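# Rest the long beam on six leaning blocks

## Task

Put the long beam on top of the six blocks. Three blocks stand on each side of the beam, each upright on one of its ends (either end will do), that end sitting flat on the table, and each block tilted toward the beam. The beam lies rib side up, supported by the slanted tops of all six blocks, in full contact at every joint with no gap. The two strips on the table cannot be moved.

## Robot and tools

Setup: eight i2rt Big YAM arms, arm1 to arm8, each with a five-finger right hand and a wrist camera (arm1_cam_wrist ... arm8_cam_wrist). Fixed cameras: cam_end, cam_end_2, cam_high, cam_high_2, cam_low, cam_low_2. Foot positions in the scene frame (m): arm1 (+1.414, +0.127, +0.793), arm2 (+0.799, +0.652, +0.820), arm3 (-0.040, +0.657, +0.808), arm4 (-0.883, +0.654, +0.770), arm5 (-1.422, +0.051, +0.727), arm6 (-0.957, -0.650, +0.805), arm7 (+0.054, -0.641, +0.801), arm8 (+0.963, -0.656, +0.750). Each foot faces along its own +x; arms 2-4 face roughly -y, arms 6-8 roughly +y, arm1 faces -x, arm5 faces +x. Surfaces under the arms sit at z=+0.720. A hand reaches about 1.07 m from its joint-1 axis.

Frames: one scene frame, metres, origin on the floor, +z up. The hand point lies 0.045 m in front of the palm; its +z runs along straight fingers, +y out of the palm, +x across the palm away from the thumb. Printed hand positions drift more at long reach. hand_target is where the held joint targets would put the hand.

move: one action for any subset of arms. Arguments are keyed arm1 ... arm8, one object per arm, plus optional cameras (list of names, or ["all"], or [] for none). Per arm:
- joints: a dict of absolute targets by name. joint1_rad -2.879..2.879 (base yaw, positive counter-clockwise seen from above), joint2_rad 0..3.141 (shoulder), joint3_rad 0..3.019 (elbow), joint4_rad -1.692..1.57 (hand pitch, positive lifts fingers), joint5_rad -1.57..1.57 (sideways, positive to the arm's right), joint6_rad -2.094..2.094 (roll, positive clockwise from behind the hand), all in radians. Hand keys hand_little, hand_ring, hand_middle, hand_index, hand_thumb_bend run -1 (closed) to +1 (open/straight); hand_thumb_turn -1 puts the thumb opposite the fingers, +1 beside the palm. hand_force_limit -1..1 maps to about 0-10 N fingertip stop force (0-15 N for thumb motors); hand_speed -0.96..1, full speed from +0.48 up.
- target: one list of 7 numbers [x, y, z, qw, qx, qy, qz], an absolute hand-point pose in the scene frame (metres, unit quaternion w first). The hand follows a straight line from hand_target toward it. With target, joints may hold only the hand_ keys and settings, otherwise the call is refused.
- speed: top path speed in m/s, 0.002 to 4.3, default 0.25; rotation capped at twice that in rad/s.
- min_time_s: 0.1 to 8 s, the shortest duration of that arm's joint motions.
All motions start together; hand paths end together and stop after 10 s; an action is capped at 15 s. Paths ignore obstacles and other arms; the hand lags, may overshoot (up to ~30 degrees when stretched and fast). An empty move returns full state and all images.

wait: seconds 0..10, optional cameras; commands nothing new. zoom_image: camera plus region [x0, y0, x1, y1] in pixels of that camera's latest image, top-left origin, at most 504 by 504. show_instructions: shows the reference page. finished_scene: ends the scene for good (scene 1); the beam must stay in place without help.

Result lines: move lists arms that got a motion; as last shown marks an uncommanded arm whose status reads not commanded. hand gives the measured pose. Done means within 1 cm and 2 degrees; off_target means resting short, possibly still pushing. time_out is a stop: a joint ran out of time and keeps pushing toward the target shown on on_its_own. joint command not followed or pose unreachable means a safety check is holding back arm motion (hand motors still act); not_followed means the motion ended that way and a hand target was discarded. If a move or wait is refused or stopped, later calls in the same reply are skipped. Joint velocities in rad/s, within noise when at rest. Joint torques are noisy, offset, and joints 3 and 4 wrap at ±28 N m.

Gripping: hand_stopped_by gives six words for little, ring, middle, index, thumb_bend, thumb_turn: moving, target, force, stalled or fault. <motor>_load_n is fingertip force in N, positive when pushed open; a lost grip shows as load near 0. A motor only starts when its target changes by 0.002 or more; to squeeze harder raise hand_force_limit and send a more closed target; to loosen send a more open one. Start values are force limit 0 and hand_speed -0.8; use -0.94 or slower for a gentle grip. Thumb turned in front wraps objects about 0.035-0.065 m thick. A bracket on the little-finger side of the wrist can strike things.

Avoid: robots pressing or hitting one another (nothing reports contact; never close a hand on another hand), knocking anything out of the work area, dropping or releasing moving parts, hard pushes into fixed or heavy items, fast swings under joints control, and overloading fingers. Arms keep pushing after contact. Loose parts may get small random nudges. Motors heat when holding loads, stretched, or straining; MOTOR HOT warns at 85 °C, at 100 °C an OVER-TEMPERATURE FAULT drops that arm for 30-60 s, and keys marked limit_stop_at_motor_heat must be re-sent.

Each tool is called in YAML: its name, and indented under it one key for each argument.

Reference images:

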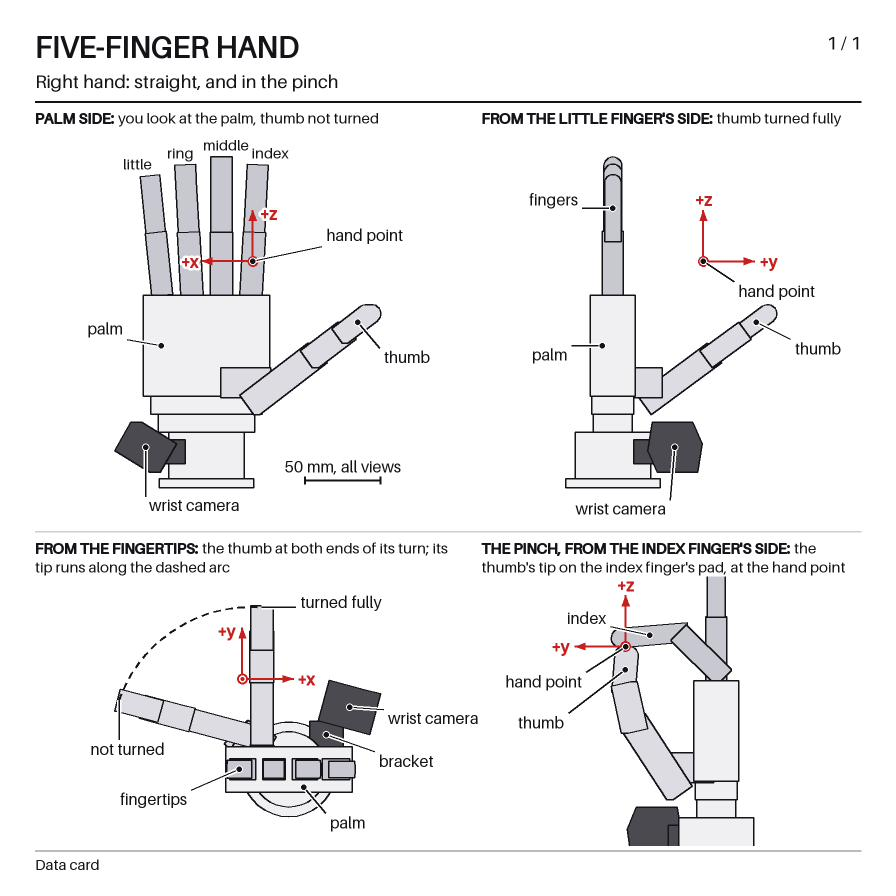

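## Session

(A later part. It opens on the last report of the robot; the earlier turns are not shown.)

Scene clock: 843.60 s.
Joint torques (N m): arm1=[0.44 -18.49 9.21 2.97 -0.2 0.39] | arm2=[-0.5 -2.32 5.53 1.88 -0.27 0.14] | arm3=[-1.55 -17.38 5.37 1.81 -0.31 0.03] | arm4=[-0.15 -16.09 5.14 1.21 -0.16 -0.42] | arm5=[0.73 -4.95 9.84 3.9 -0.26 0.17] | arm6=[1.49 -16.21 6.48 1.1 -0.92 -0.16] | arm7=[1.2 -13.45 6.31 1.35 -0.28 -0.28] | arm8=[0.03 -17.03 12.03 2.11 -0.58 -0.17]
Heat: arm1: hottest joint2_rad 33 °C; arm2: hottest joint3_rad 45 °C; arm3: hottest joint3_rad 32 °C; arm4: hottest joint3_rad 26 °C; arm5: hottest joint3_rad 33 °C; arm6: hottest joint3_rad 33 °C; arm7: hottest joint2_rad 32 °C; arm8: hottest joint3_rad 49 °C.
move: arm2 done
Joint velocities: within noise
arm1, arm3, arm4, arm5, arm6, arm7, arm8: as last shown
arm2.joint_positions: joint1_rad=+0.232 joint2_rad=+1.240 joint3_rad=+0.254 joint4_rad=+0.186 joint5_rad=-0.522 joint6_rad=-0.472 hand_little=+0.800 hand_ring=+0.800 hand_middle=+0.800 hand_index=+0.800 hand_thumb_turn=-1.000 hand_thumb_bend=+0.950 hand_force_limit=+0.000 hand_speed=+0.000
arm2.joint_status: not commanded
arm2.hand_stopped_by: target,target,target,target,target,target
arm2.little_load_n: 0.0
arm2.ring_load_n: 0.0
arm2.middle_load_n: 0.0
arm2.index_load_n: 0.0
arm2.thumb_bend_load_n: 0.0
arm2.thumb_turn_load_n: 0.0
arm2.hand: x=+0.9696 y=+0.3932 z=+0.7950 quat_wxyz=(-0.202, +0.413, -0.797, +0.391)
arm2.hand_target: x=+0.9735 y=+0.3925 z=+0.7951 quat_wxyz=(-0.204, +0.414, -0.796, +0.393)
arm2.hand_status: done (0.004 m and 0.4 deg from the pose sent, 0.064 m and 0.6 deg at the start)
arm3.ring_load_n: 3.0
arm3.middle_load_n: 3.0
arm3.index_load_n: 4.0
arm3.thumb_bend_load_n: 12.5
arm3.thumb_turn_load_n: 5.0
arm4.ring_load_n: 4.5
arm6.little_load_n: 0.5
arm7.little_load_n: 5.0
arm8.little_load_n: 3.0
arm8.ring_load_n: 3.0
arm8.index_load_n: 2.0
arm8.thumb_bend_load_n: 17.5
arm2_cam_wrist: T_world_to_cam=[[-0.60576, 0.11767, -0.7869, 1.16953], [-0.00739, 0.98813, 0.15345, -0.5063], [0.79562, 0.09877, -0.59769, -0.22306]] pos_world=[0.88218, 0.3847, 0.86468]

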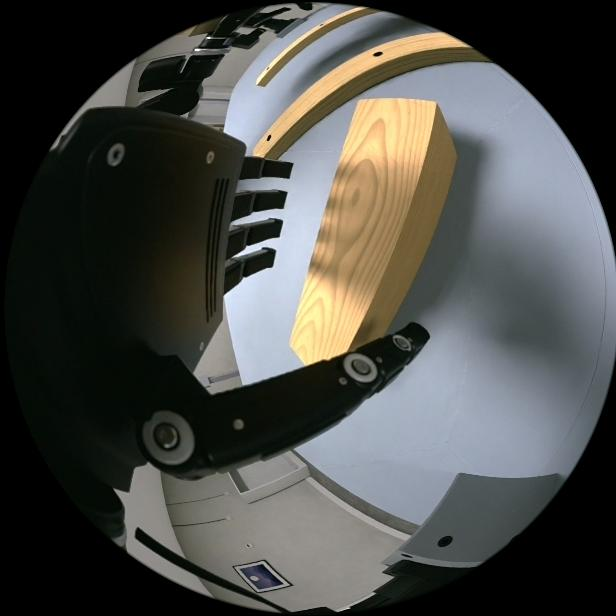

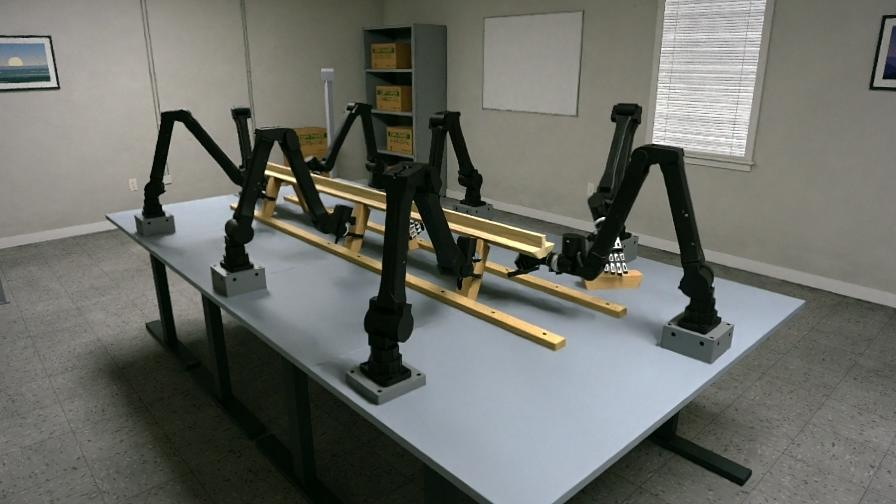

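move:
  arm2: {"target":[0.9762,0.3931,0.7468,0.2042,-0.4134,0.7957,-0.3928],"speed":0.1}
  cameras: ["arm2_cam_wrist"]

zoom_image:
  camera: "arm2_cam_wrist"
  region: [200, 60, 500, 360]

Scene clock: 845.93 s.
Joint torques (N m): arm1=[0.38 -18.26 9.18 3.06 -0.21 0.39] | arm2=[0.32 -3.55 3.17 1.8 -0.24 0.14] | arm3=[-1.49 -17.32 5.38 1.76 -0.31 0.03] | arm4=[-0.21 -15.97 5.14 1.35 -0.19 -0.43] | arm5=[0.73 -4.95 9.91 3.89 -0.27 0.15] | arm6=[1.55 -16.21 6.49 1.11 -0.92 -0.16] | arm7=[0.97 -13.57 6.22 1.42 -0.29 -0.27] | arm8=[0.03 -17.03 12.03 2.11 -0.58 -0.17]
Heat: arm1: hottest joint2_rad 33 °C; arm2: hottest joint3_rad 45 °C; arm3: hottest joint3_rad 32 °C; arm4: hottest joint3_rad 26 °C; arm5: hottest joint3_rad 33 °C; arm6: hottest joint3_rad 33 °C; arm7: hottest joint2_rad 32 °C; arm8: hottest joint3_rad 49 °C.
move: arm2 done
Joint velocities: within noise
arm1.joint_positions: joint1_rad=+0.216 joint2_rad=+1.886 joint3_rad=+0.649 joint4_rad=+1.228 joint5_rad=+0.261 joint6_rad=-0.090 hand_little=-0.600 hand_ring=-0.600 hand_middle=-0.600 hand_index=-0.600 hand_thumb_turn=+1.000 hand_thumb_bend=+1.000 hand_force_limit=+0.000 hand_speed=+0.300
arm1.joint_status: not commanded
arm1.hand_stopped_by: target,target,target,target,target,target
arm1.little_load_n: 0.0
arm1.ring_load_n: 0.0
arm1.middle_load_n: 0.0
arm1.index_load_n: 0.0
arm1.thumb_bend_load_n: 0.0
arm1.thumb_turn_load_n: -0.5
arm1.hand: x=+0.8301 y=-0.0016 z=+0.8323 quat_wxyz=(+0.516, -0.483, -0.525, +0.475)
arm1.hand_target: x=+0.8054 y=-0.0114 z=+0.9111 quat_wxyz=(+0.534, -0.463, -0.465, +0.534)
arm1.hand_status: not commanded
arm2.joint_positions: joint1_rad=+0.243 joint2_rad=+1.525 joint3_rad=+0.226 joint4_rad=+0.505 joint5_rad=-0.514 joint6_rad=-0.462 hand_little=+0.800 hand_ring=+0.800 hand_middle=+0.800 hand_index=+0.800 hand_thumb_turn=-1.000 hand_thumb_bend=+0.950 hand_force_limit=+0.000 hand_speed=+0.000
arm2.joint_status: not commanded
arm2.hand_stopped_by: target,target,target,target,target,target
arm2.little_load_n: 0.0
arm2.ring_load_n: 0.0
arm2.middle_load_n: 0.0
arm2.index_load_n: 0.0
arm2.thumb_bend_load_n: 0.0
arm2.thumb_turn_load_n: 0.0
arm2.hand: x=+0.9728 y=+0.3918 z=+0.7473 quat_wxyz=(-0.202, +0.413, -0.797, +0.392)
arm2.hand_target: x=+0.9761 y=+0.3931 z=+0.7469 quat_wxyz=(-0.204, +0.413, -0.796, +0.393)
arm2.hand_status: done (0.004 m and 0.3 deg from the pose sent, 0.049 m and 0.4 deg at the start)
arm3.joint_positions: joint1_rad=+0.130 joint2_rad=+2.003 joint3_rad=+0.644 joint4_rad=+1.151 joint5_rad=-0.787 joint6_rad=-1.414 hand_little=+0.325 hand_ring=+0.340 hand_middle=+0.347 hand_index=+0.347 hand_thumb_turn=-1.000 hand_thumb_bend=+0.460 hand_force_limit=-0.200 hand_speed=-0.920
arm3.joint_status: not commanded
arm3.hand_stopped_by: force,force,force,force,force,target
arm3.little_load_n: 4.0
arm3.ring_load_n: 3.5
arm3.middle_load_n: 3.0
arm3.index_load_n: 3.5
arm3.thumb_bend_load_n: 12.0
arm3.thumb_turn_load_n: 4.5
arm3.hand: x=+0.1112 y=+0.1105 z=+0.7896 quat_wxyz=(+0.121, +0.668, -0.357, +0.642)
arm3.hand_target: x=+0.1057 y=+0.0932 z=+0.8133 quat_wxyz=(+0.139, +0.659, -0.346, +0.653)
arm3.hand_status: not commanded
arm4.joint_positions: joint1_rad=+0.043 joint2_rad=+1.727 joint3_rad=+0.753 joint4_rad=+0.521 joint5_rad=-0.916 joint6_rad=-1.715 hand_little=+1.000 hand_ring=+0.287 hand_middle=+0.297 hand_index=+0.317 hand_thumb_turn=-1.000 hand_thumb_bend=+0.456 hand_force_limit=+0.300 hand_speed=-0.940
arm4.joint_status: not commanded
arm4.hand_stopped_by: target,force,force,force,force,target
arm4.little_load_n: 0.0
arm4.ring_load_n: 4.0
arm4.middle_load_n: 6.0
arm4.index_load_n: 7.0
arm4.thumb_bend_load_n: 16.0
arm4.thumb_turn_load_n: 5.0
arm4.hand: x=-0.7686 y=+0.0828 z=+0.8278 quat_wxyz=(+0.121, +0.731, -0.316, +0.593)
arm4.hand_target: x=-0.7629 y=+0.0801 z=+0.8459 quat_wxyz=(+0.139, +0.735, -0.294, +0.595)
arm4.hand_status: not commanded
arm5.joint_positions: joint1_rad=-0.204 joint2_rad=+1.243 joint3_rad=+0.054 joint4_rad=+1.257 joint5_rad=-0.186 joint6_rad=+0.035 hand_little=-0.600 hand_ring=-0.600 hand_middle=-0.600 hand_index=-0.600 hand_thumb_turn=+1.000 hand_thumb_bend=+1.000 hand_force_limit=+0.000 hand_speed=-0.200
arm5.joint_status: not commanded
arm5.hand_stopped_by: target,target,target,target,target,target
arm5.little_load_n: 0.0
arm5.ring_load_n: 0.0
arm5.middle_load_n: 0.0
arm5.index_load_n: 0.0
arm5.thumb_bend_load_n: 0.0
arm5.thumb_turn_load_n: 0.0
arm5.hand: x=-1.0472 y=+0.0409 z=+0.8416 quat_wxyz=(-0.516, +0.473, -0.494, +0.516)
arm5.hand_target: x=-1.0243 y=+0.0426 z=+0.8943 quat_wxyz=(-0.551, +0.444, -0.445, +0.550)
arm5.hand_status: not commanded
arm6.joint_positions: joint1_rad=-0.421 joint2_rad=+1.863 joint3_rad=+0.922 joint4_rad=+0.124 joint5_rad=-1.180 joint6_rad=-2.146 hand_little=+1.000 hand_ring=+0.303 hand_middle=+0.333 hand_index=+0.359 hand_thumb_turn=-1.000 hand_thumb_bend=+0.535 hand_force_limit=+0.300 hand_speed=-0.940
arm6.joint_status: not commanded
arm6.hand_stopped_by: target,force,force,force,force,target
arm6.little_load_n: 0.0
arm6.ring_load_n: 13.5
arm6.middle_load_n: 3.0
arm6.index_load_n: 4.0
arm6.thumb_bend_load_n: 22.5
arm6.thumb_turn_load_n: 10.0
arm6.hand: x=-0.8393 y=-0.0715 z=+0.8186 quat_wxyz=(-0.578, +0.364, +0.714, +0.158)
arm6.hand_target: x=-0.8408 y=-0.0622 z=+0.8465 quat_wxyz=(-0.580, +0.339, +0.719, +0.178)
arm6.hand_status: not commanded
arm7.joint_positions: joint1_rad=-0.087 joint2_rad=+1.953 joint3_rad=+0.709 joint4_rad=+0.834 joint5_rad=-1.010 joint6_rad=-1.601 hand_little=+0.297 hand_ring=+0.307 hand_middle=+0.311 hand_index=+0.317 hand_thumb_turn=-1.000 hand_thumb_bend=+0.537 hand_force_limit=+0.000 hand_speed=-0.930
arm7.joint_status: not commanded
arm7.hand_stopped_by: force,force,force,force,force,target
arm7.little_load_n: 4.5
arm7.ring_load_n: 4.5
arm7.middle_load_n: 4.0
arm7.index_load_n: 5.0
arm7.thumb_bend_load_n: 20.5
arm7.thumb_turn_load_n: 6.0
arm7.hand: x=-0.0143 y=-0.0830 z=+0.7761 quat_wxyz=(-0.618, +0.360, +0.692, +0.098)
arm7.hand_target: x=-0.0200 y=-0.0659 z=+0.7985 quat_wxyz=(-0.624, +0.333, +0.697, +0.118)
arm7.hand_status: not commanded
arm8: as last shown
arm2_cam_wrist: T_world_to_cam=[[-0.60534, 0.11647, -0.7874, 1.13451], [-0.00749, 0.98836, 0.15195, -0.49643], [0.79593, 0.09788, -0.59742, -0.25421]] pos_world=[0.88538, 0.3834, 0.81688]

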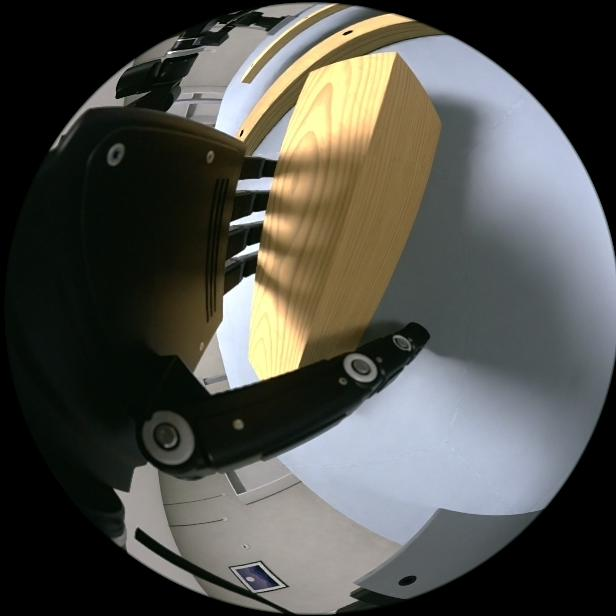

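Scaled by 1.680 from the camera's image (finer frame: 880x880).

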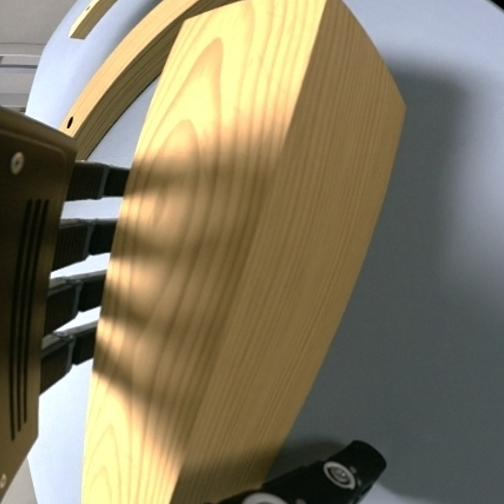

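Close grip.

move:
  arm2: {"joints":{"hand_speed":-0.9,"hand_force_limit":-0.2,"hand_little":0.43,"hand_ring":0.43,"hand_middle":0.43,"hand_index":0.43,"hand_thumb_bend":0.0}}

move:
  arm2: {"joints":{"hand_speed":-0.93,"hand_force_limit":0.1,"hand_little":0.1,"hand_ring":0.1,"hand_middle":0.1,"hand_index":0.1,"hand_thumb_bend":-0.1}}
  cameras: ["arm2_cam_wrist"]

Scene clock: 850.37 s.
Joint torques (N m): arm1=[0.44 -18.26 9.18 3 -0.2 0.38] | arm2=[0.09 -4.37 3.08 1.62 -0.29 0.19] | arm3=[-1.44 -17.44 5.33 1.76 -0.31 0.03] | arm4=[-0.73 -16.21 5.14 1.25 -0.2 -0.46] | arm5=[0.79 -4.84 9.85 3.89 -0.25 0.17] | arm6=[1.49 -16.21 6.48 1.11 -0.92 -0.16] | arm7=[1.2 -13.45 6.3 1.37 -0.28 -0.29] | arm8=[0.03 -17.03 12.03 2.1 -0.58 -0.17]
Heat: arm1: hottest joint2_rad 33 °C; arm2: hottest joint3_rad 44 °C; arm3: hottest joint3_rad 32 °C; arm4: hottest joint3_rad 26 °C; arm5: hottest joint3_rad 33 °C; arm6: hottest joint3_rad 33 °C; arm7: hottest joint2_rad 32 °C; arm8: hottest joint3_rad 49 °C.
move: arm2 off_target
Joint velocities: within noise
arm1, arm3, arm4, arm5, arm6, arm7, arm8: as last shown
arm2.joint_positions: joint1_rad=+0.244 joint2_rad=+1.525 joint3_rad=+0.226 joint4_rad=+0.510 joint5_rad=-0.514 joint6_rad=-0.462 hand_little=+0.430 hand_ring=+0.430 hand_middle=+0.430 hand_index=+0.430 hand_thumb_turn=-1.000 hand_thumb_bend=+0.522 hand_force_limit=-0.200 hand_speed=-0.900
arm2.joint_status: hand_thumb_bend off_target (ended at +0.522, target +0.000); the others done
arm2.hand_stopped_by: target,target,target,target,force,target
arm2.little_load_n: 0.0
arm2.ring_load_n: 1.0
arm2.middle_load_n: 0.5
arm2.index_load_n: 1.0
arm2.thumb_bend_load_n: 6.0
arm2.thumb_turn_load_n: 0.5
arm2.hand: x=+0.9734 y=+0.3908 z=+0.7479 quat_wxyz=(-0.201, +0.414, -0.796, +0.394)
arm2.hand_target: x=+0.9761 y=+0.3931 z=+0.7469 quat_wxyz=(-0.204, +0.413, -0.796, +0.393)
arm2.hand_status: not commanded
arm3.middle_load_n: 3.5
arm4.thumb_turn_load_n: 5.5
arm6.middle_load_n: 2.5
arm6.index_load_n: 3.5
arm6.thumb_turn_load_n: 9.5
arm7.little_load_n: 5.0
arm7.thumb_bend_load_n: 20.0
arm7.thumb_turn_load_n: 5.5
pictures: none

Scene clock: 851.87 s.
Joint torques (N m): arm1=[0.67 -18.02 9.24 3.07 -0.19 0.39] | arm2=[-0.09 -4.25 3.14 1.62 -0.28 0.13] | arm3=[-1.49 -17.44 5.35 1.77 -0.31 0.04] | arm4=[-0.5 -15.56 5.2 1.22 -0.19 -0.42] | arm5=[0.85 -4.84 9.94 3.86 -0.26 0.17] | arm6=[1.55 -16.21 6.49 1.11 -0.92 -0.16] | arm7=[1.14 -13.51 6.27 1.39 -0.28 -0.29] | arm8=[0.03 -17.03 12.03 2.11 -0.58 -0.17]
Heat: arm1: hottest joint2_rad 33 °C; arm2: hottest joint3_rad 44 °C; arm3: hottest joint3_rad 32 °C; arm4: hottest joint3_rad 26 °C; arm5: hottest joint3_rad 33 °C; arm6: hottest joint3_rad 33 °C; arm7: hottest joint2_rad 32 °C; arm8: hottest joint3_rad 49 °C.
move: arm2 off_target
Joint velocities: within noise
arm1, arm3, arm4, arm5, arm6, arm7: as last shown
arm2.joint_positions: joint1_rad=+0.244 joint2_rad=+1.525 joint3_rad=+0.226 joint4_rad=+0.515 joint5_rad=-0.514 joint6_rad=-0.460 hand_little=+0.301 hand_ring=+0.314 hand_middle=+0.321 hand_index=+0.327 hand_thumb_turn=-1.000 hand_thumb_bend=+0.522 hand_force_limit=+0.100 hand_speed=-0.930
arm2.joint_status: hand_little off_target (ended at +0.301, target +0.100); hand_ring off_target (ended at +0.314, target +0.100); hand_middle off_target (ended at +0.321, target +0.100); hand_index off_target (ended at +0.327, target +0.100); hand_thumb_bend off_target (ended at +0.522, target -0.100); the others done
arm2.hand_stopped_by: force,force,force,force,force,target
arm2.little_load_n: 5.5
arm2.ring_load_n: 4.5
arm2.middle_load_n: 4.5
arm2.index_load_n: 5.0
arm2.thumb_bend_load_n: 22.5
arm2.thumb_turn_load_n: 4.0
arm2.hand: x=+0.9738 y=+0.3899 z=+0.7486 quat_wxyz=(-0.201, +0.413, -0.795, +0.396)
arm2.hand_target: x=+0.9761 y=+0.3931 z=+0.7469 quat_wxyz=(-0.204, +0.413, -0.796, +0.393)
arm2.hand_status: not commanded
arm3.thumb_bend_load_n: 12.5
arm4.thumb_bend_load_n: 15.5
arm4.thumb_turn_load_n: 5.0
arm6.ring_load_n: 14.0
arm6.middle_load_n: 3.0
arm6.index_load_n: 4.0
arm7.little_load_n: 4.5
arm8.joint_positions: joint1_rad=+0.364 joint2_rad=+1.758 joint3_rad=+0.771 joint4_rad=+0.668 joint5_rad=-0.572 joint6_rad=-1.516 hand_little=+0.281 hand_ring=+0.308 hand_middle=+0.334 hand_index=+0.379 hand_thumb_turn=-1.000 hand_thumb_bend=+0.515 hand_force_limit=+0.100 hand_speed=-0.930
arm8.joint_status: not commanded
arm8.hand_stopped_by: force,force,force,force,force,target
arm8.little_load_n: 3.0
arm8.ring_load_n: 3.5
arm8.middle_load_n: 3.0
arm8.index_load_n: 2.0
arm8.thumb_bend_load_n: 17.0
arm8.thumb_turn_load_n: 7.5
arm8.hand: x=+0.7027 y=-0.0963 z=+0.8017 quat_wxyz=(-0.595, +0.334, +0.721, +0.117)
arm8.hand_target: x=+0.7008 y=-0.0747 z=+0.8468 quat_wxyz=(-0.620, +0.315, +0.705, +0.140)
arm8.hand_status: not commanded
arm2_cam_wrist: T_world_to_cam=[[-0.60227, 0.11041, -0.79062, 1.13819], [-0.00729, 0.98959, 0.14374, -0.48923], [0.79826, 0.09233, -0.59519, -0.25575]] pos_world=[0.88609, 0.38208, 0.81798]

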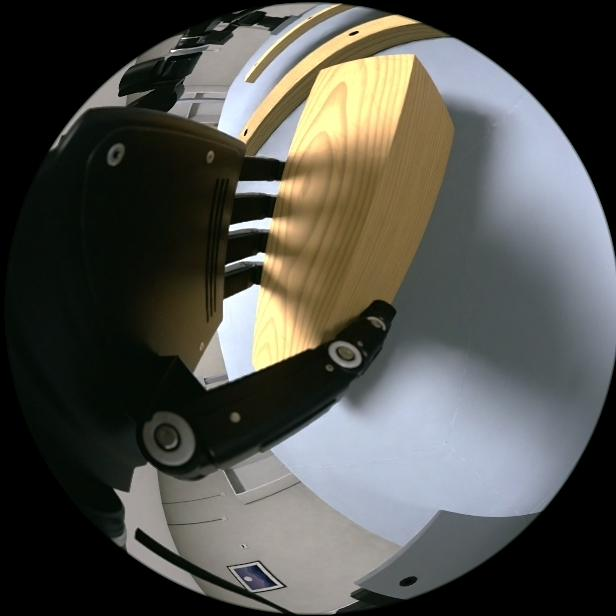

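move:
  arm2: {"target":[0.97,0.40,0.93,0.2042,-0.4134,0.7957,-0.3928],"speed":0.15}
  cameras: ["arm2_cam_wrist","cam_low_2"]

Scene clock: 854.53 s.
Joint torques (N m): arm1=[0.26 -18.32 9.18 2.97 -0.21 0.41] | arm2=[-2.08 -2.73 13.71 1.37 -0.66 -0.04] | arm3=[-1.49 -17.44 5.37 1.8 -0.32 0.03] | arm4=[-0.62 -16.09 5.05 1.18 -0.18 -0.4] | arm5=[0.79 -4.89 9.89 3.95 -0.26 0.16] | arm6=[1.61 -16.09 6.5 1.11 -0.92 -0.16] | arm7=[1.2 -13.57 6.28 1.37 -0.28 -0.29] | arm8=[0.09 -17.03 12.03 2.13 -0.58 -0.17]
Heat: arm1: hottest joint2_rad 33 °C; arm2: hottest joint3_rad 44 °C; arm3: hottest joint3_rad 32 °C; arm4: hottest joint3_rad 26 °C; arm5: hottest joint3_rad 33 °C; arm6: hottest joint3_rad 33 °C; arm7: hottest joint2_rad 32 °C; arm8: hottest joint3_rad 49 °C.
move: arm2 off_target
Joint velocities: within noise
arm1, arm3, arm4, arm5, arm6, arm7, arm8: as last shown
arm1.thumb_turn_load_n: 0.0
arm2.joint_positions: joint1_rad=+0.249 joint2_rad=+0.818 joint3_rad=+0.394 joint4_rad=-0.473 joint5_rad=-0.510 joint6_rad=-0.455 hand_little=+0.301 hand_ring=+0.314 hand_middle=+0.321 hand_index=+0.327 hand_thumb_turn=-1.000 hand_thumb_bend=+0.522 hand_force_limit=+0.100 hand_speed=-0.930
arm2.joint_status: not commanded
arm2.hand_stopped_by: force,force,force,force,force,target
arm2.little_load_n: 4.0
arm2.ring_load_n: 4.0
arm2.middle_load_n: 4.5
arm2.index_load_n: 5.0
arm2.thumb_bend_load_n: 22.5
arm2.thumb_turn_load_n: 5.0
arm2.hand: x=+0.9624 y=+0.4302 z=+0.8874 quat_wxyz=(-0.211, +0.407, -0.819, +0.345)
arm2.hand_target: x=+0.9696 y=+0.4023 z=+0.9295 quat_wxyz=(-0.204, +0.414, -0.796, +0.393)
arm2.hand_status: off_target (0.053 m and 6.2 deg from the pose sent, 0.182 m and 0.5 deg at the start)
arm3.little_load_n: 3.5
arm4.thumb_bend_load_n: 16.0
arm4.thumb_turn_load_n: 5.5
arm6.ring_load_n: 13.5
arm6.middle_load_n: 2.5
arm8.ring_load_n: 3.0
arm8.index_load_n: 1.5
arm8.thumb_bend_load_n: 17.5
arm2_cam_wrist: T_world_to_cam=[[-0.62685, 0.19718, -0.75378, 1.19025], [-0.00021, 0.9674, 0.25323, -0.64368], [0.77914, 0.1589, -0.60637, -0.16807]] pos_world=[0.87692, 0.41471, 0.95828]

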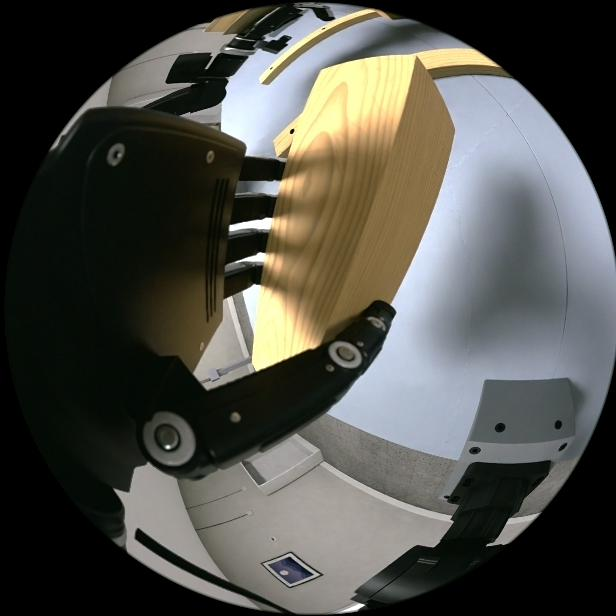

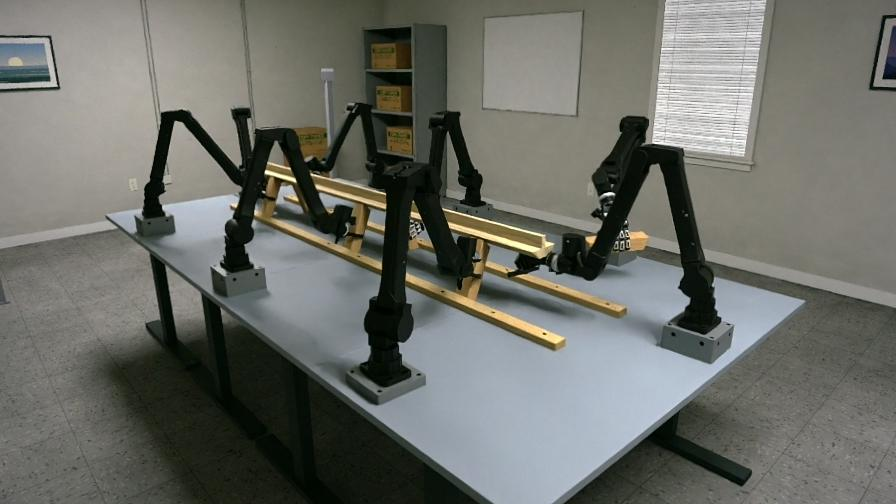

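move:
  arm2: {"target":[0.70,0.29,0.98,0.3133,0.6335,-0.1387,0.6931],"speed":0.25}
  cameras: ["arm2_cam_wrist","cam_low_2","cam_high_2","cam_end_2"]

Scene clock: 860.60 s.
Joint torques (N m): arm1=[0.44 -18.32 9.16 2.99 -0.21 0.4] | arm2=[-1.26 -2.9 8.7 2.43 -0.77 -0.07] | arm3=[-1.49 -17.44 5.34 1.74 -0.3 0.04] | arm4=[-0.56 -15.97 5.14 1.22 -0.18 -0.4] | arm5=[0.62 -4.89 9.91 3.88 -0.25 0.15] | arm6=[1.55 -16.15 6.48 1.13 -0.92 -0.17] | arm7=[1.14 -13.27 6.28 1.4 -0.28 -0.28] | arm8=[0.09 -17.08 12.03 2.11 -0.58 -0.17]
Heat: arm1: hottest joint2_rad 33 °C; arm2: hottest joint3_rad 45 °C; arm3: hottest joint3_rad 32 °C; arm4: hottest joint3_rad 26 °C; arm5: hottest joint3_rad 33 °C; arm6: hottest joint3_rad 33 °C; arm7: hottest joint2_rad 32 °C; arm8: hottest joint3_rad 49 °C.
move: arm2 off_target
Joint velocities: within noise
arm1, arm3, arm4, arm5, arm6, arm7, arm8: as last shown
arm2.joint_positions: joint1_rad=-0.826 joint2_rad=+1.245 joint3_rad=+0.235 joint4_rad=+0.631 joint5_rad=-1.544 joint6_rad=-2.042 hand_little=+0.301 hand_ring=+0.314 hand_middle=+0.321 hand_index=+0.327 hand_thumb_turn=-1.000 hand_thumb_bend=+0.522 hand_force_limit=+0.100 hand_speed=-0.930
arm2.joint_status: not commanded
arm2.hand_stopped_by: force,force,force,force,force,target
arm2.little_load_n: 2.5
arm2.ring_load_n: 3.0
arm2.middle_load_n: 4.5
arm2.index_load_n: 6.0
arm2.thumb_bend_load_n: 22.0
arm2.thumb_turn_load_n: 6.5
arm2.hand: x=+0.7160 y=+0.3027 z=+0.9557 quat_wxyz=(+0.311, +0.661, -0.250, +0.636)
arm2.hand_target: x=+0.7013 y=+0.2906 z=+0.9799 quat_wxyz=(+0.342, +0.671, -0.215, +0.622)
arm2.hand_status: off_target (0.032 m and 14.7 deg from the pose sent, 0.312 m and 114.0 deg at the start; a joint's target at an end of its range on 65 of 160 steps)
arm3.little_load_n: 4.0
arm4.thumb_turn_load_n: 5.0
arm5.index_load_n: 0.5
arm7.little_load_n: 5.0
arm7.thumb_bend_load_n: 20.5
arm7.thumb_turn_load_n: 6.0
arm8.index_load_n: 2.0
arm8.thumb_bend_load_n: 17.0
arm8.thumb_turn_load_n: 8.0
pictures: arm2_cam_wrist, cam_end_2, cam_high_2, cam_low_2
arm2_cam_wrist: T_world_to_cam=[[-0.65916, -0.66975, 0.34197, 0.35079], [-0.59795, 0.19103, -0.77843, 1.11127], [0.45603, -0.7176, -0.5264, 0.50582]] pos_world=[0.66505, 0.38563, 1.01135]

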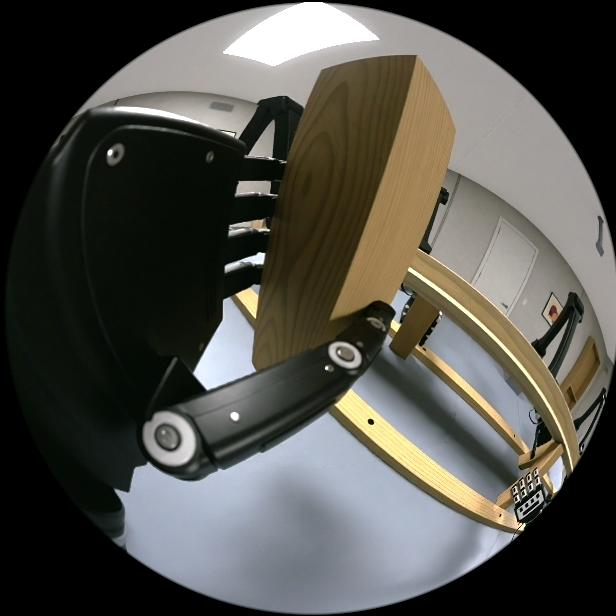

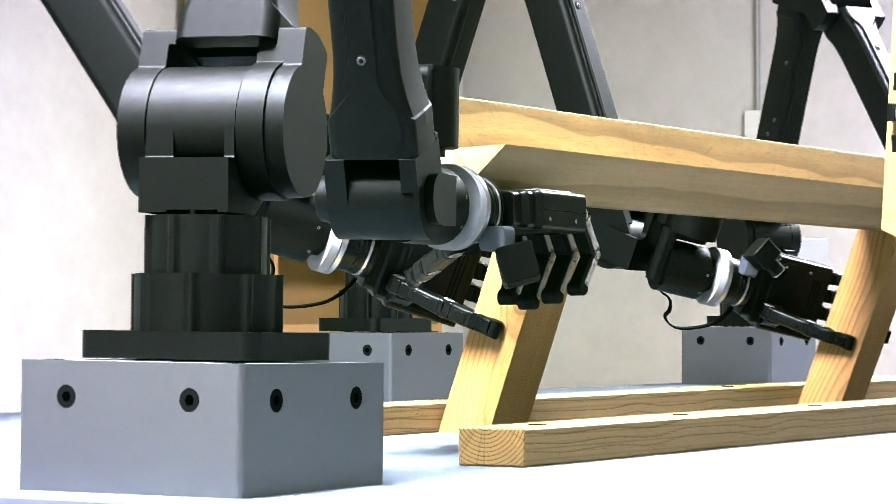

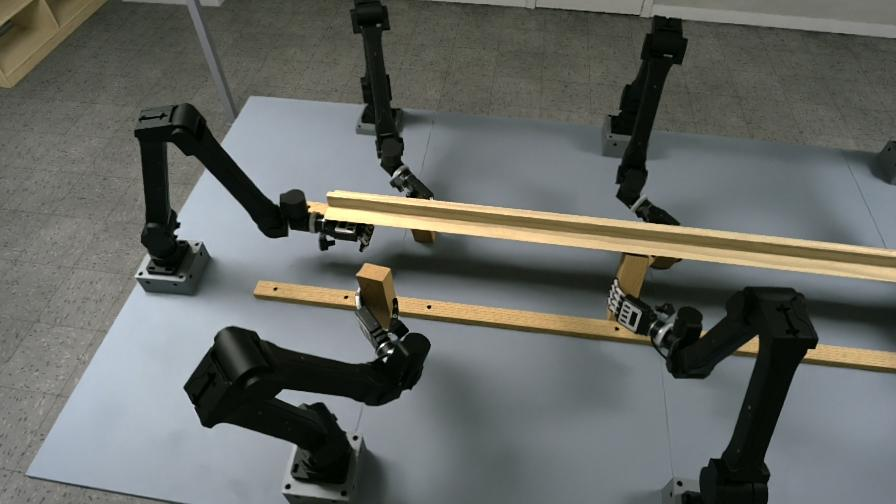

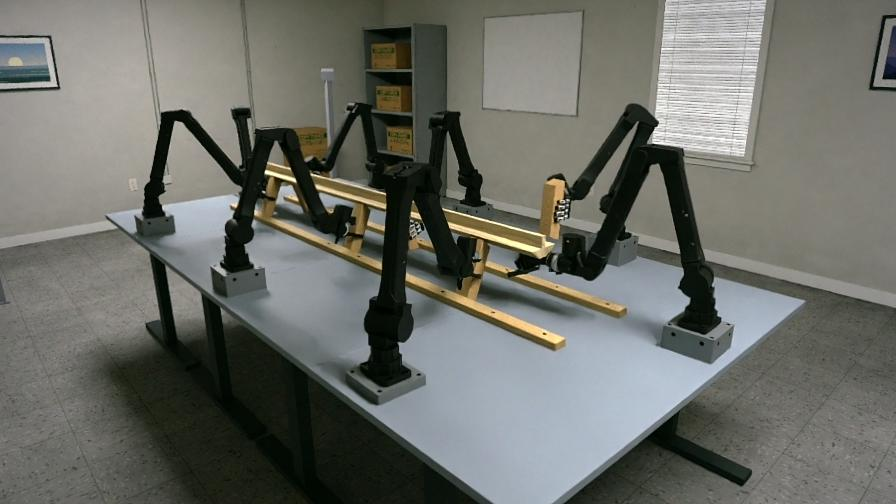

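move:
  arm2: {"target":[0.68,0.168,0.92,0.3133,0.6335,-0.1387,0.6931],"speed":0.15}
  cameras: ["cam_high_2","cam_end_2","cam_high"]

zoom_image:
  camera: "cam_end_2"
  region: [560, 220, 760, 420]

zoom_image:
  camera: "cam_high_2"
  region: [350, 210, 450, 310]

Scene clock: 867.67 s.
Joint torques (N m): arm1=[0.44 -18.2 9.2 2.99 -0.2 0.42] | arm2=[0.15 -9.47 5.46 2.4 -0.16 -0.07] | arm3=[-1.49 -17.38 5.37 1.8 -0.31 0.04] | arm4=[-0.38 -15.97 5.12 1.32 -0.18 -0.42] | arm5=[0.73 -5.07 9.91 3.93 -0.25 0.16] | arm6=[1.61 -16.21 6.48 1.11 -0.92 -0.16] | arm7=[1.26 -13.33 6.27 1.4 -0.28 -0.28] | arm8=[0.03 -17.08 12.03 2.11 -0.58 -0.17]
Heat: arm1: hottest joint2_rad 33 °C; arm2: hottest joint3_rad 45 °C; arm3: hottest joint3_rad 32 °C; arm4: hottest joint3_rad 26 °C; arm5: hottest joint3_rad 33 °C; arm6: hottest joint3_rad 33 °C; arm7: hottest joint2_rad 32 °C; arm8: hottest joint3_rad 48 °C.
move: arm2 moving
Joint velocities: arm1=[within noise] | arm2=[0.005 0.015 -0.017 0.09 -0.081 0.095] | arm3=[within noise] | arm4=[within noise] | arm5=[within noise] | arm6=[within noise] | arm7=[within noise] | arm8=[within noise]
arm1, arm3, arm4, arm5, arm6, arm7, arm8: as last shown
arm1.thumb_turn_load_n: -0.5
arm2.joint_positions: joint1_rad=-0.680 joint2_rad=+1.879 joint3_rad=+0.584 joint4_rad=+1.288 joint5_rad=-1.552 joint6_rad=-1.698 hand_little=+0.301 hand_ring=+0.314 hand_middle=+0.321 hand_index=+0.327 hand_thumb_turn=-1.000 hand_thumb_bend=+0.522 hand_force_limit=+0.100 hand_speed=-0.930
arm2.joint_status: not commanded
arm2.hand_stopped_by: force,force,force,force,force,target
arm2.little_load_n: 3.0
arm2.ring_load_n: 3.5
arm2.middle_load_n: 4.5
arm2.index_load_n: 6.0
arm2.thumb_bend_load_n: 22.5
arm2.thumb_turn_load_n: 6.5
arm2.hand: x=+0.6832 y=+0.1800 z=+0.9026 quat_wxyz=(+0.273, +0.677, -0.188, +0.657)
arm2.hand_target: x=+0.6803 y=+0.1687 z=+0.9200 quat_wxyz=(+0.296, +0.685, -0.155, +0.647)
arm2.hand_status: moving (0.021 m and 9.8 deg from the pose sent, 0.144 m and 14.7 deg at the start; a joint's target at an end of its range on 180 of 180 steps)
arm3.index_load_n: 4.0
arm4.thumb_bend_load_n: 15.5
arm4.thumb_turn_load_n: 5.5
arm5.index_load_n: 0.0
arm6.ring_load_n: 14.0
arm6.middle_load_n: 3.0
arm7.little_load_n: 4.5
arm7.thumb_bend_load_n: 20.0
arm7.thumb_turn_load_n: 5.5
arm8.index_load_n: 1.5
arm8.thumb_turn_load_n: 7.5
pictures: cam_end_2, cam_high, cam_high_2

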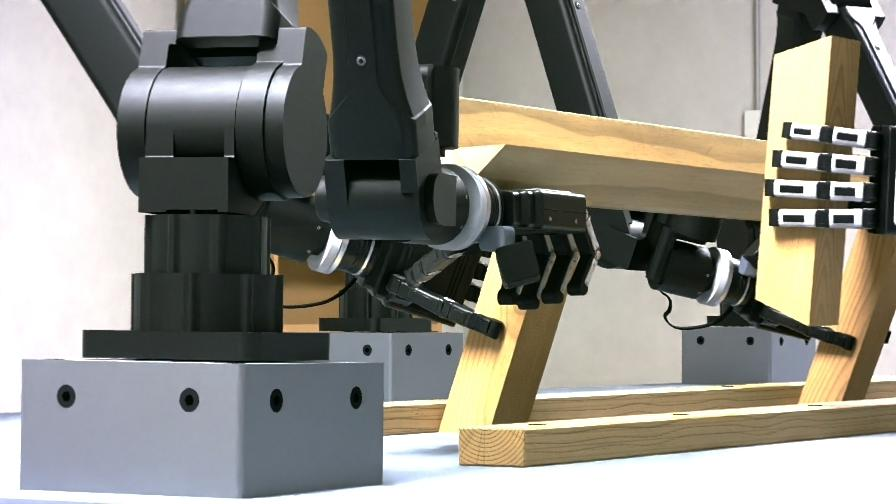

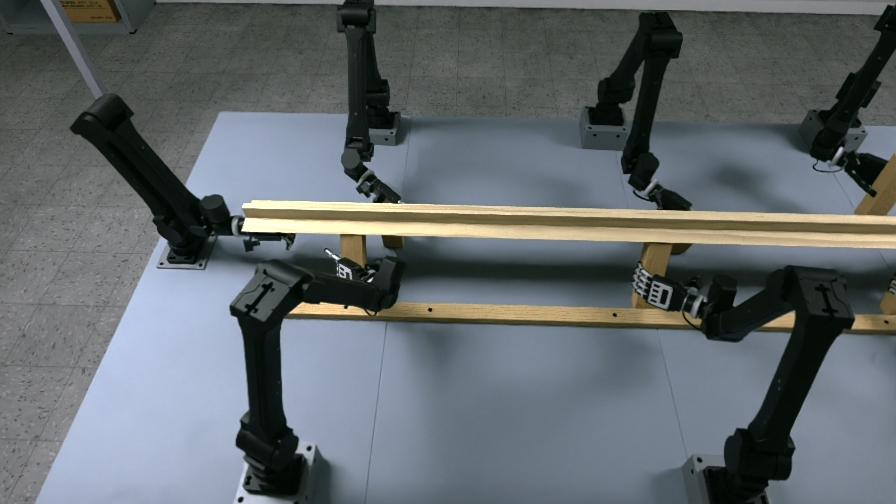

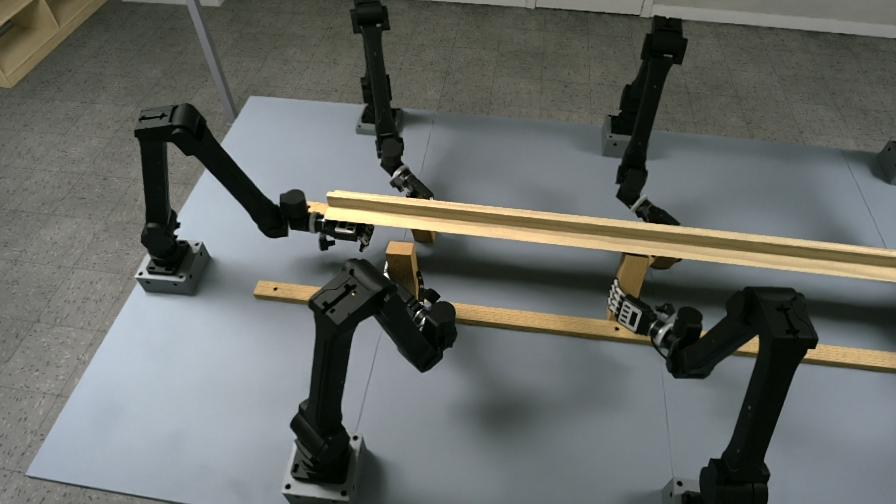

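Scaled by 2.520 from the camera's image (finer frame: 1280x720).

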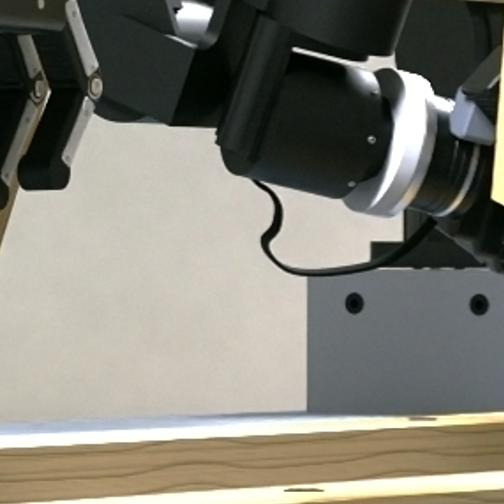

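Scaled by 5.040 from the camera's image (finer frame: 1280x720).

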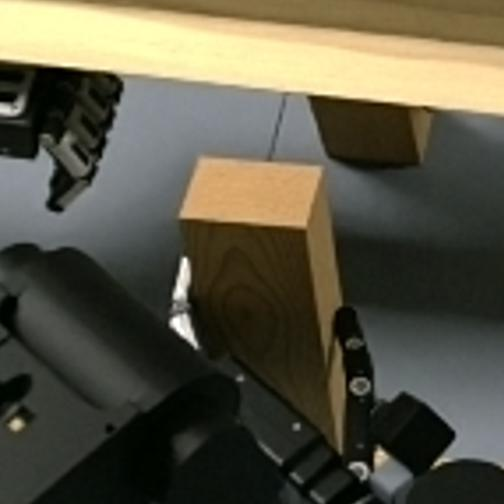

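move:
  arm2: {"target":[0.69,0.130,0.890,0.3133,0.6335,-0.1387,0.6931],"speed":0.1}
  cameras: ["cam_high_2","cam_end_2","cam_low_2"]

zoom_image:
  camera: "cam_end_2"
  region: [640, 200, 890, 450]

zoom_image:
  camera: "cam_high_2"
  region: [350, 200, 450, 300]

Scene clock: 871.13 s.
Joint torques (N m): arm1=[0.32 -18.02 9.26 2.96 -0.2 0.37] | arm2=[-0.56 -10.64 4.45 2.37 0.19 -0.12] | arm3=[-1.44 -17.32 5.34 1.77 -0.31 0.04] | arm4=[-0.32 -16.44 5.15 1.2 -0.22 -0.43] | arm5=[0.73 -4.95 9.96 3.9 -0.26 0.16] | arm6=[1.49 -16.15 6.48 1.11 -0.92 -0.16] | arm7=[1.32 -13.68 6.35 1.35 -0.29 -0.26] | arm8=[0.03 -17.03 12.04 2.11 -0.58 -0.17]
Heat: arm1: hottest joint2_rad 33 °C; arm2: hottest joint3_rad 44 °C; arm3: hottest joint3_rad 32 °C; arm4: hottest joint3_rad 26 °C; arm5: hottest joint3_rad 33 °C; arm6: hottest joint3_rad 33 °C; arm7: hottest joint2_rad 32 °C; arm8: hottest joint3_rad 48 °C.
move: arm2 off_target
Joint velocities: within noise
arm1, arm3, arm4, arm5, arm6, arm7, arm8: as last shown
arm2.joint_positions: joint1_rad=-0.606 joint2_rad=+2.065 joint3_rad=+0.674 joint4_rad=+1.532 joint5_rad=-1.472 joint6_rad=-1.536 hand_little=+0.301 hand_ring=+0.314 hand_middle=+0.321 hand_index=+0.327 hand_thumb_turn=-1.000 hand_thumb_bend=+0.522 hand_force_limit=+0.100 hand_speed=-0.930
arm2.joint_status: not commanded
arm2.hand_stopped_by: force,force,force,force,force,target
arm2.little_load_n: 3.0
arm2.ring_load_n: 3.0
arm2.middle_load_n: 4.5
arm2.index_load_n: 6.0
arm2.thumb_bend_load_n: 22.5
arm2.thumb_turn_load_n: 6.5
arm2.hand: x=+0.6935 y=+0.1431 z=+0.8687 quat_wxyz=(+0.272, +0.671, -0.193, +0.663)
arm2.hand_target: x=+0.6905 y=+0.1309 z=+0.8902 quat_wxyz=(+0.302, +0.676, -0.158, +0.653)
arm2.hand_status: off_target (0.025 m and 9.6 deg from the pose sent, 0.052 m and 9.8 deg at the start; a joint's target at an end of its range on 25 of 50 steps)
arm3.little_load_n: 3.5
arm3.thumb_bend_load_n: 12.0
arm5.little_load_n: 0.5
arm5.middle_load_n: 0.5
arm6.middle_load_n: 2.5
arm8.middle_load_n: 2.5
arm8.index_load_n: 2.0
arm8.thumb_bend_load_n: 17.5
pictures: cam_end_2, cam_high_2, cam_low_2

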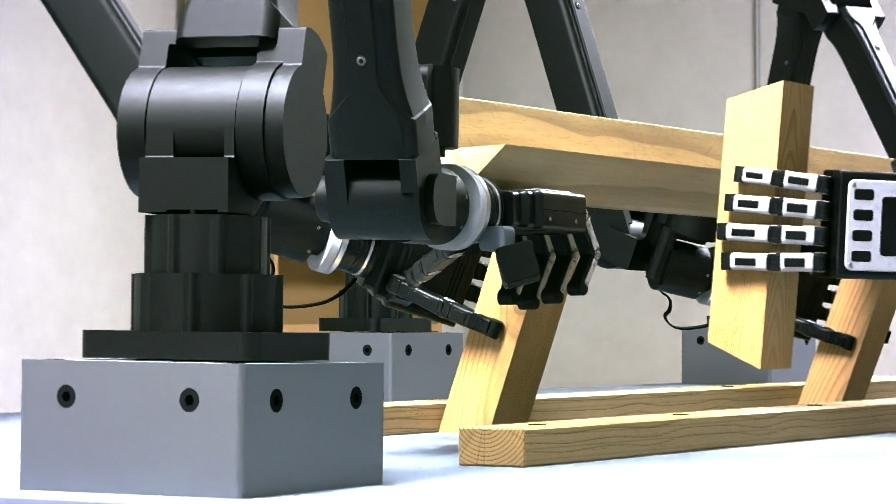

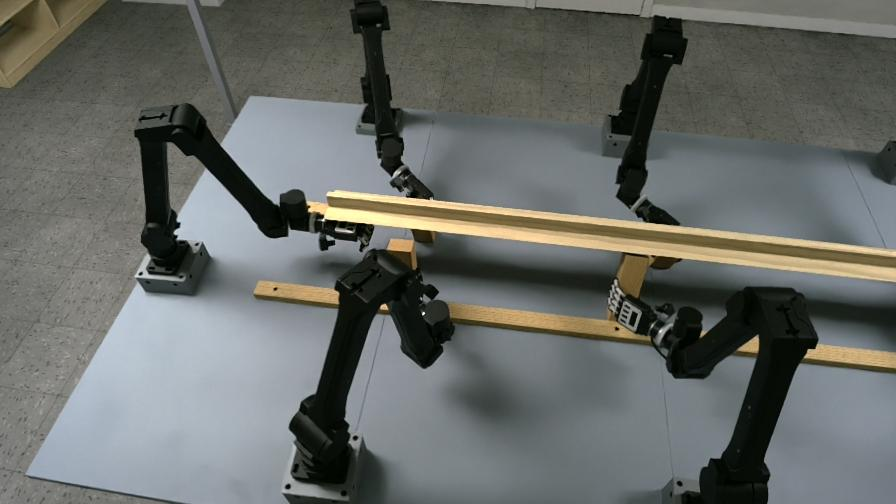

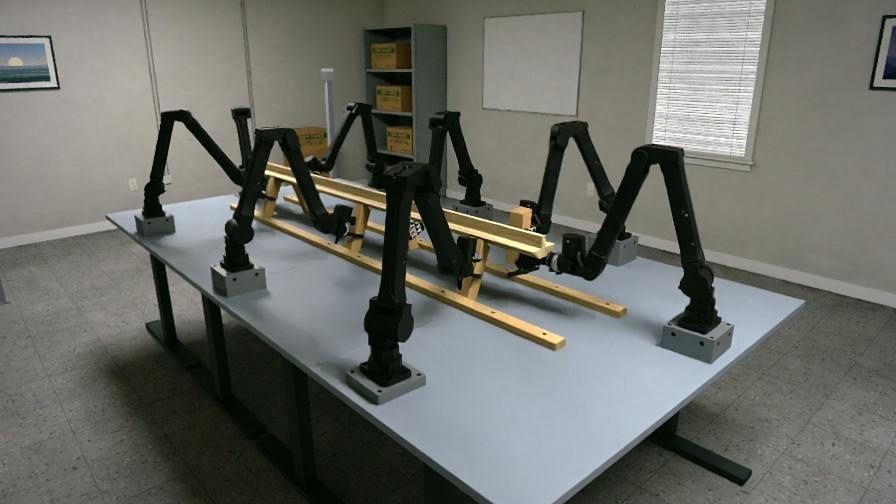

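Scaled by 2.016 from the camera's image (finer frame: 1280x720).

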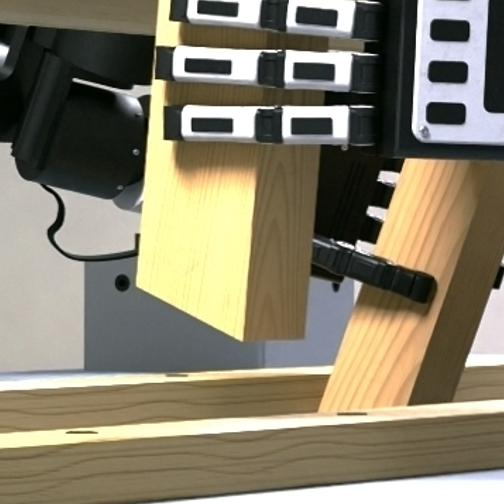

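Scaled by 5.040 from the camera's image (finer frame: 1280x720).

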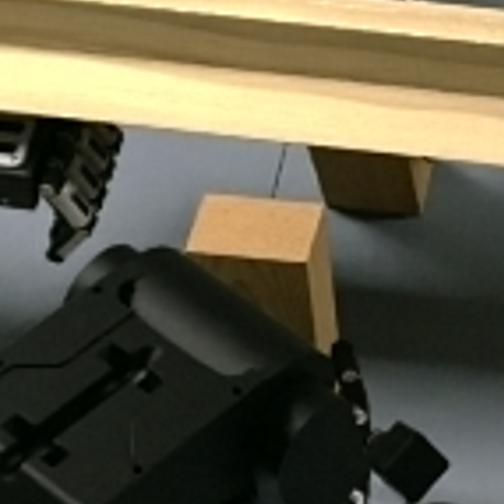

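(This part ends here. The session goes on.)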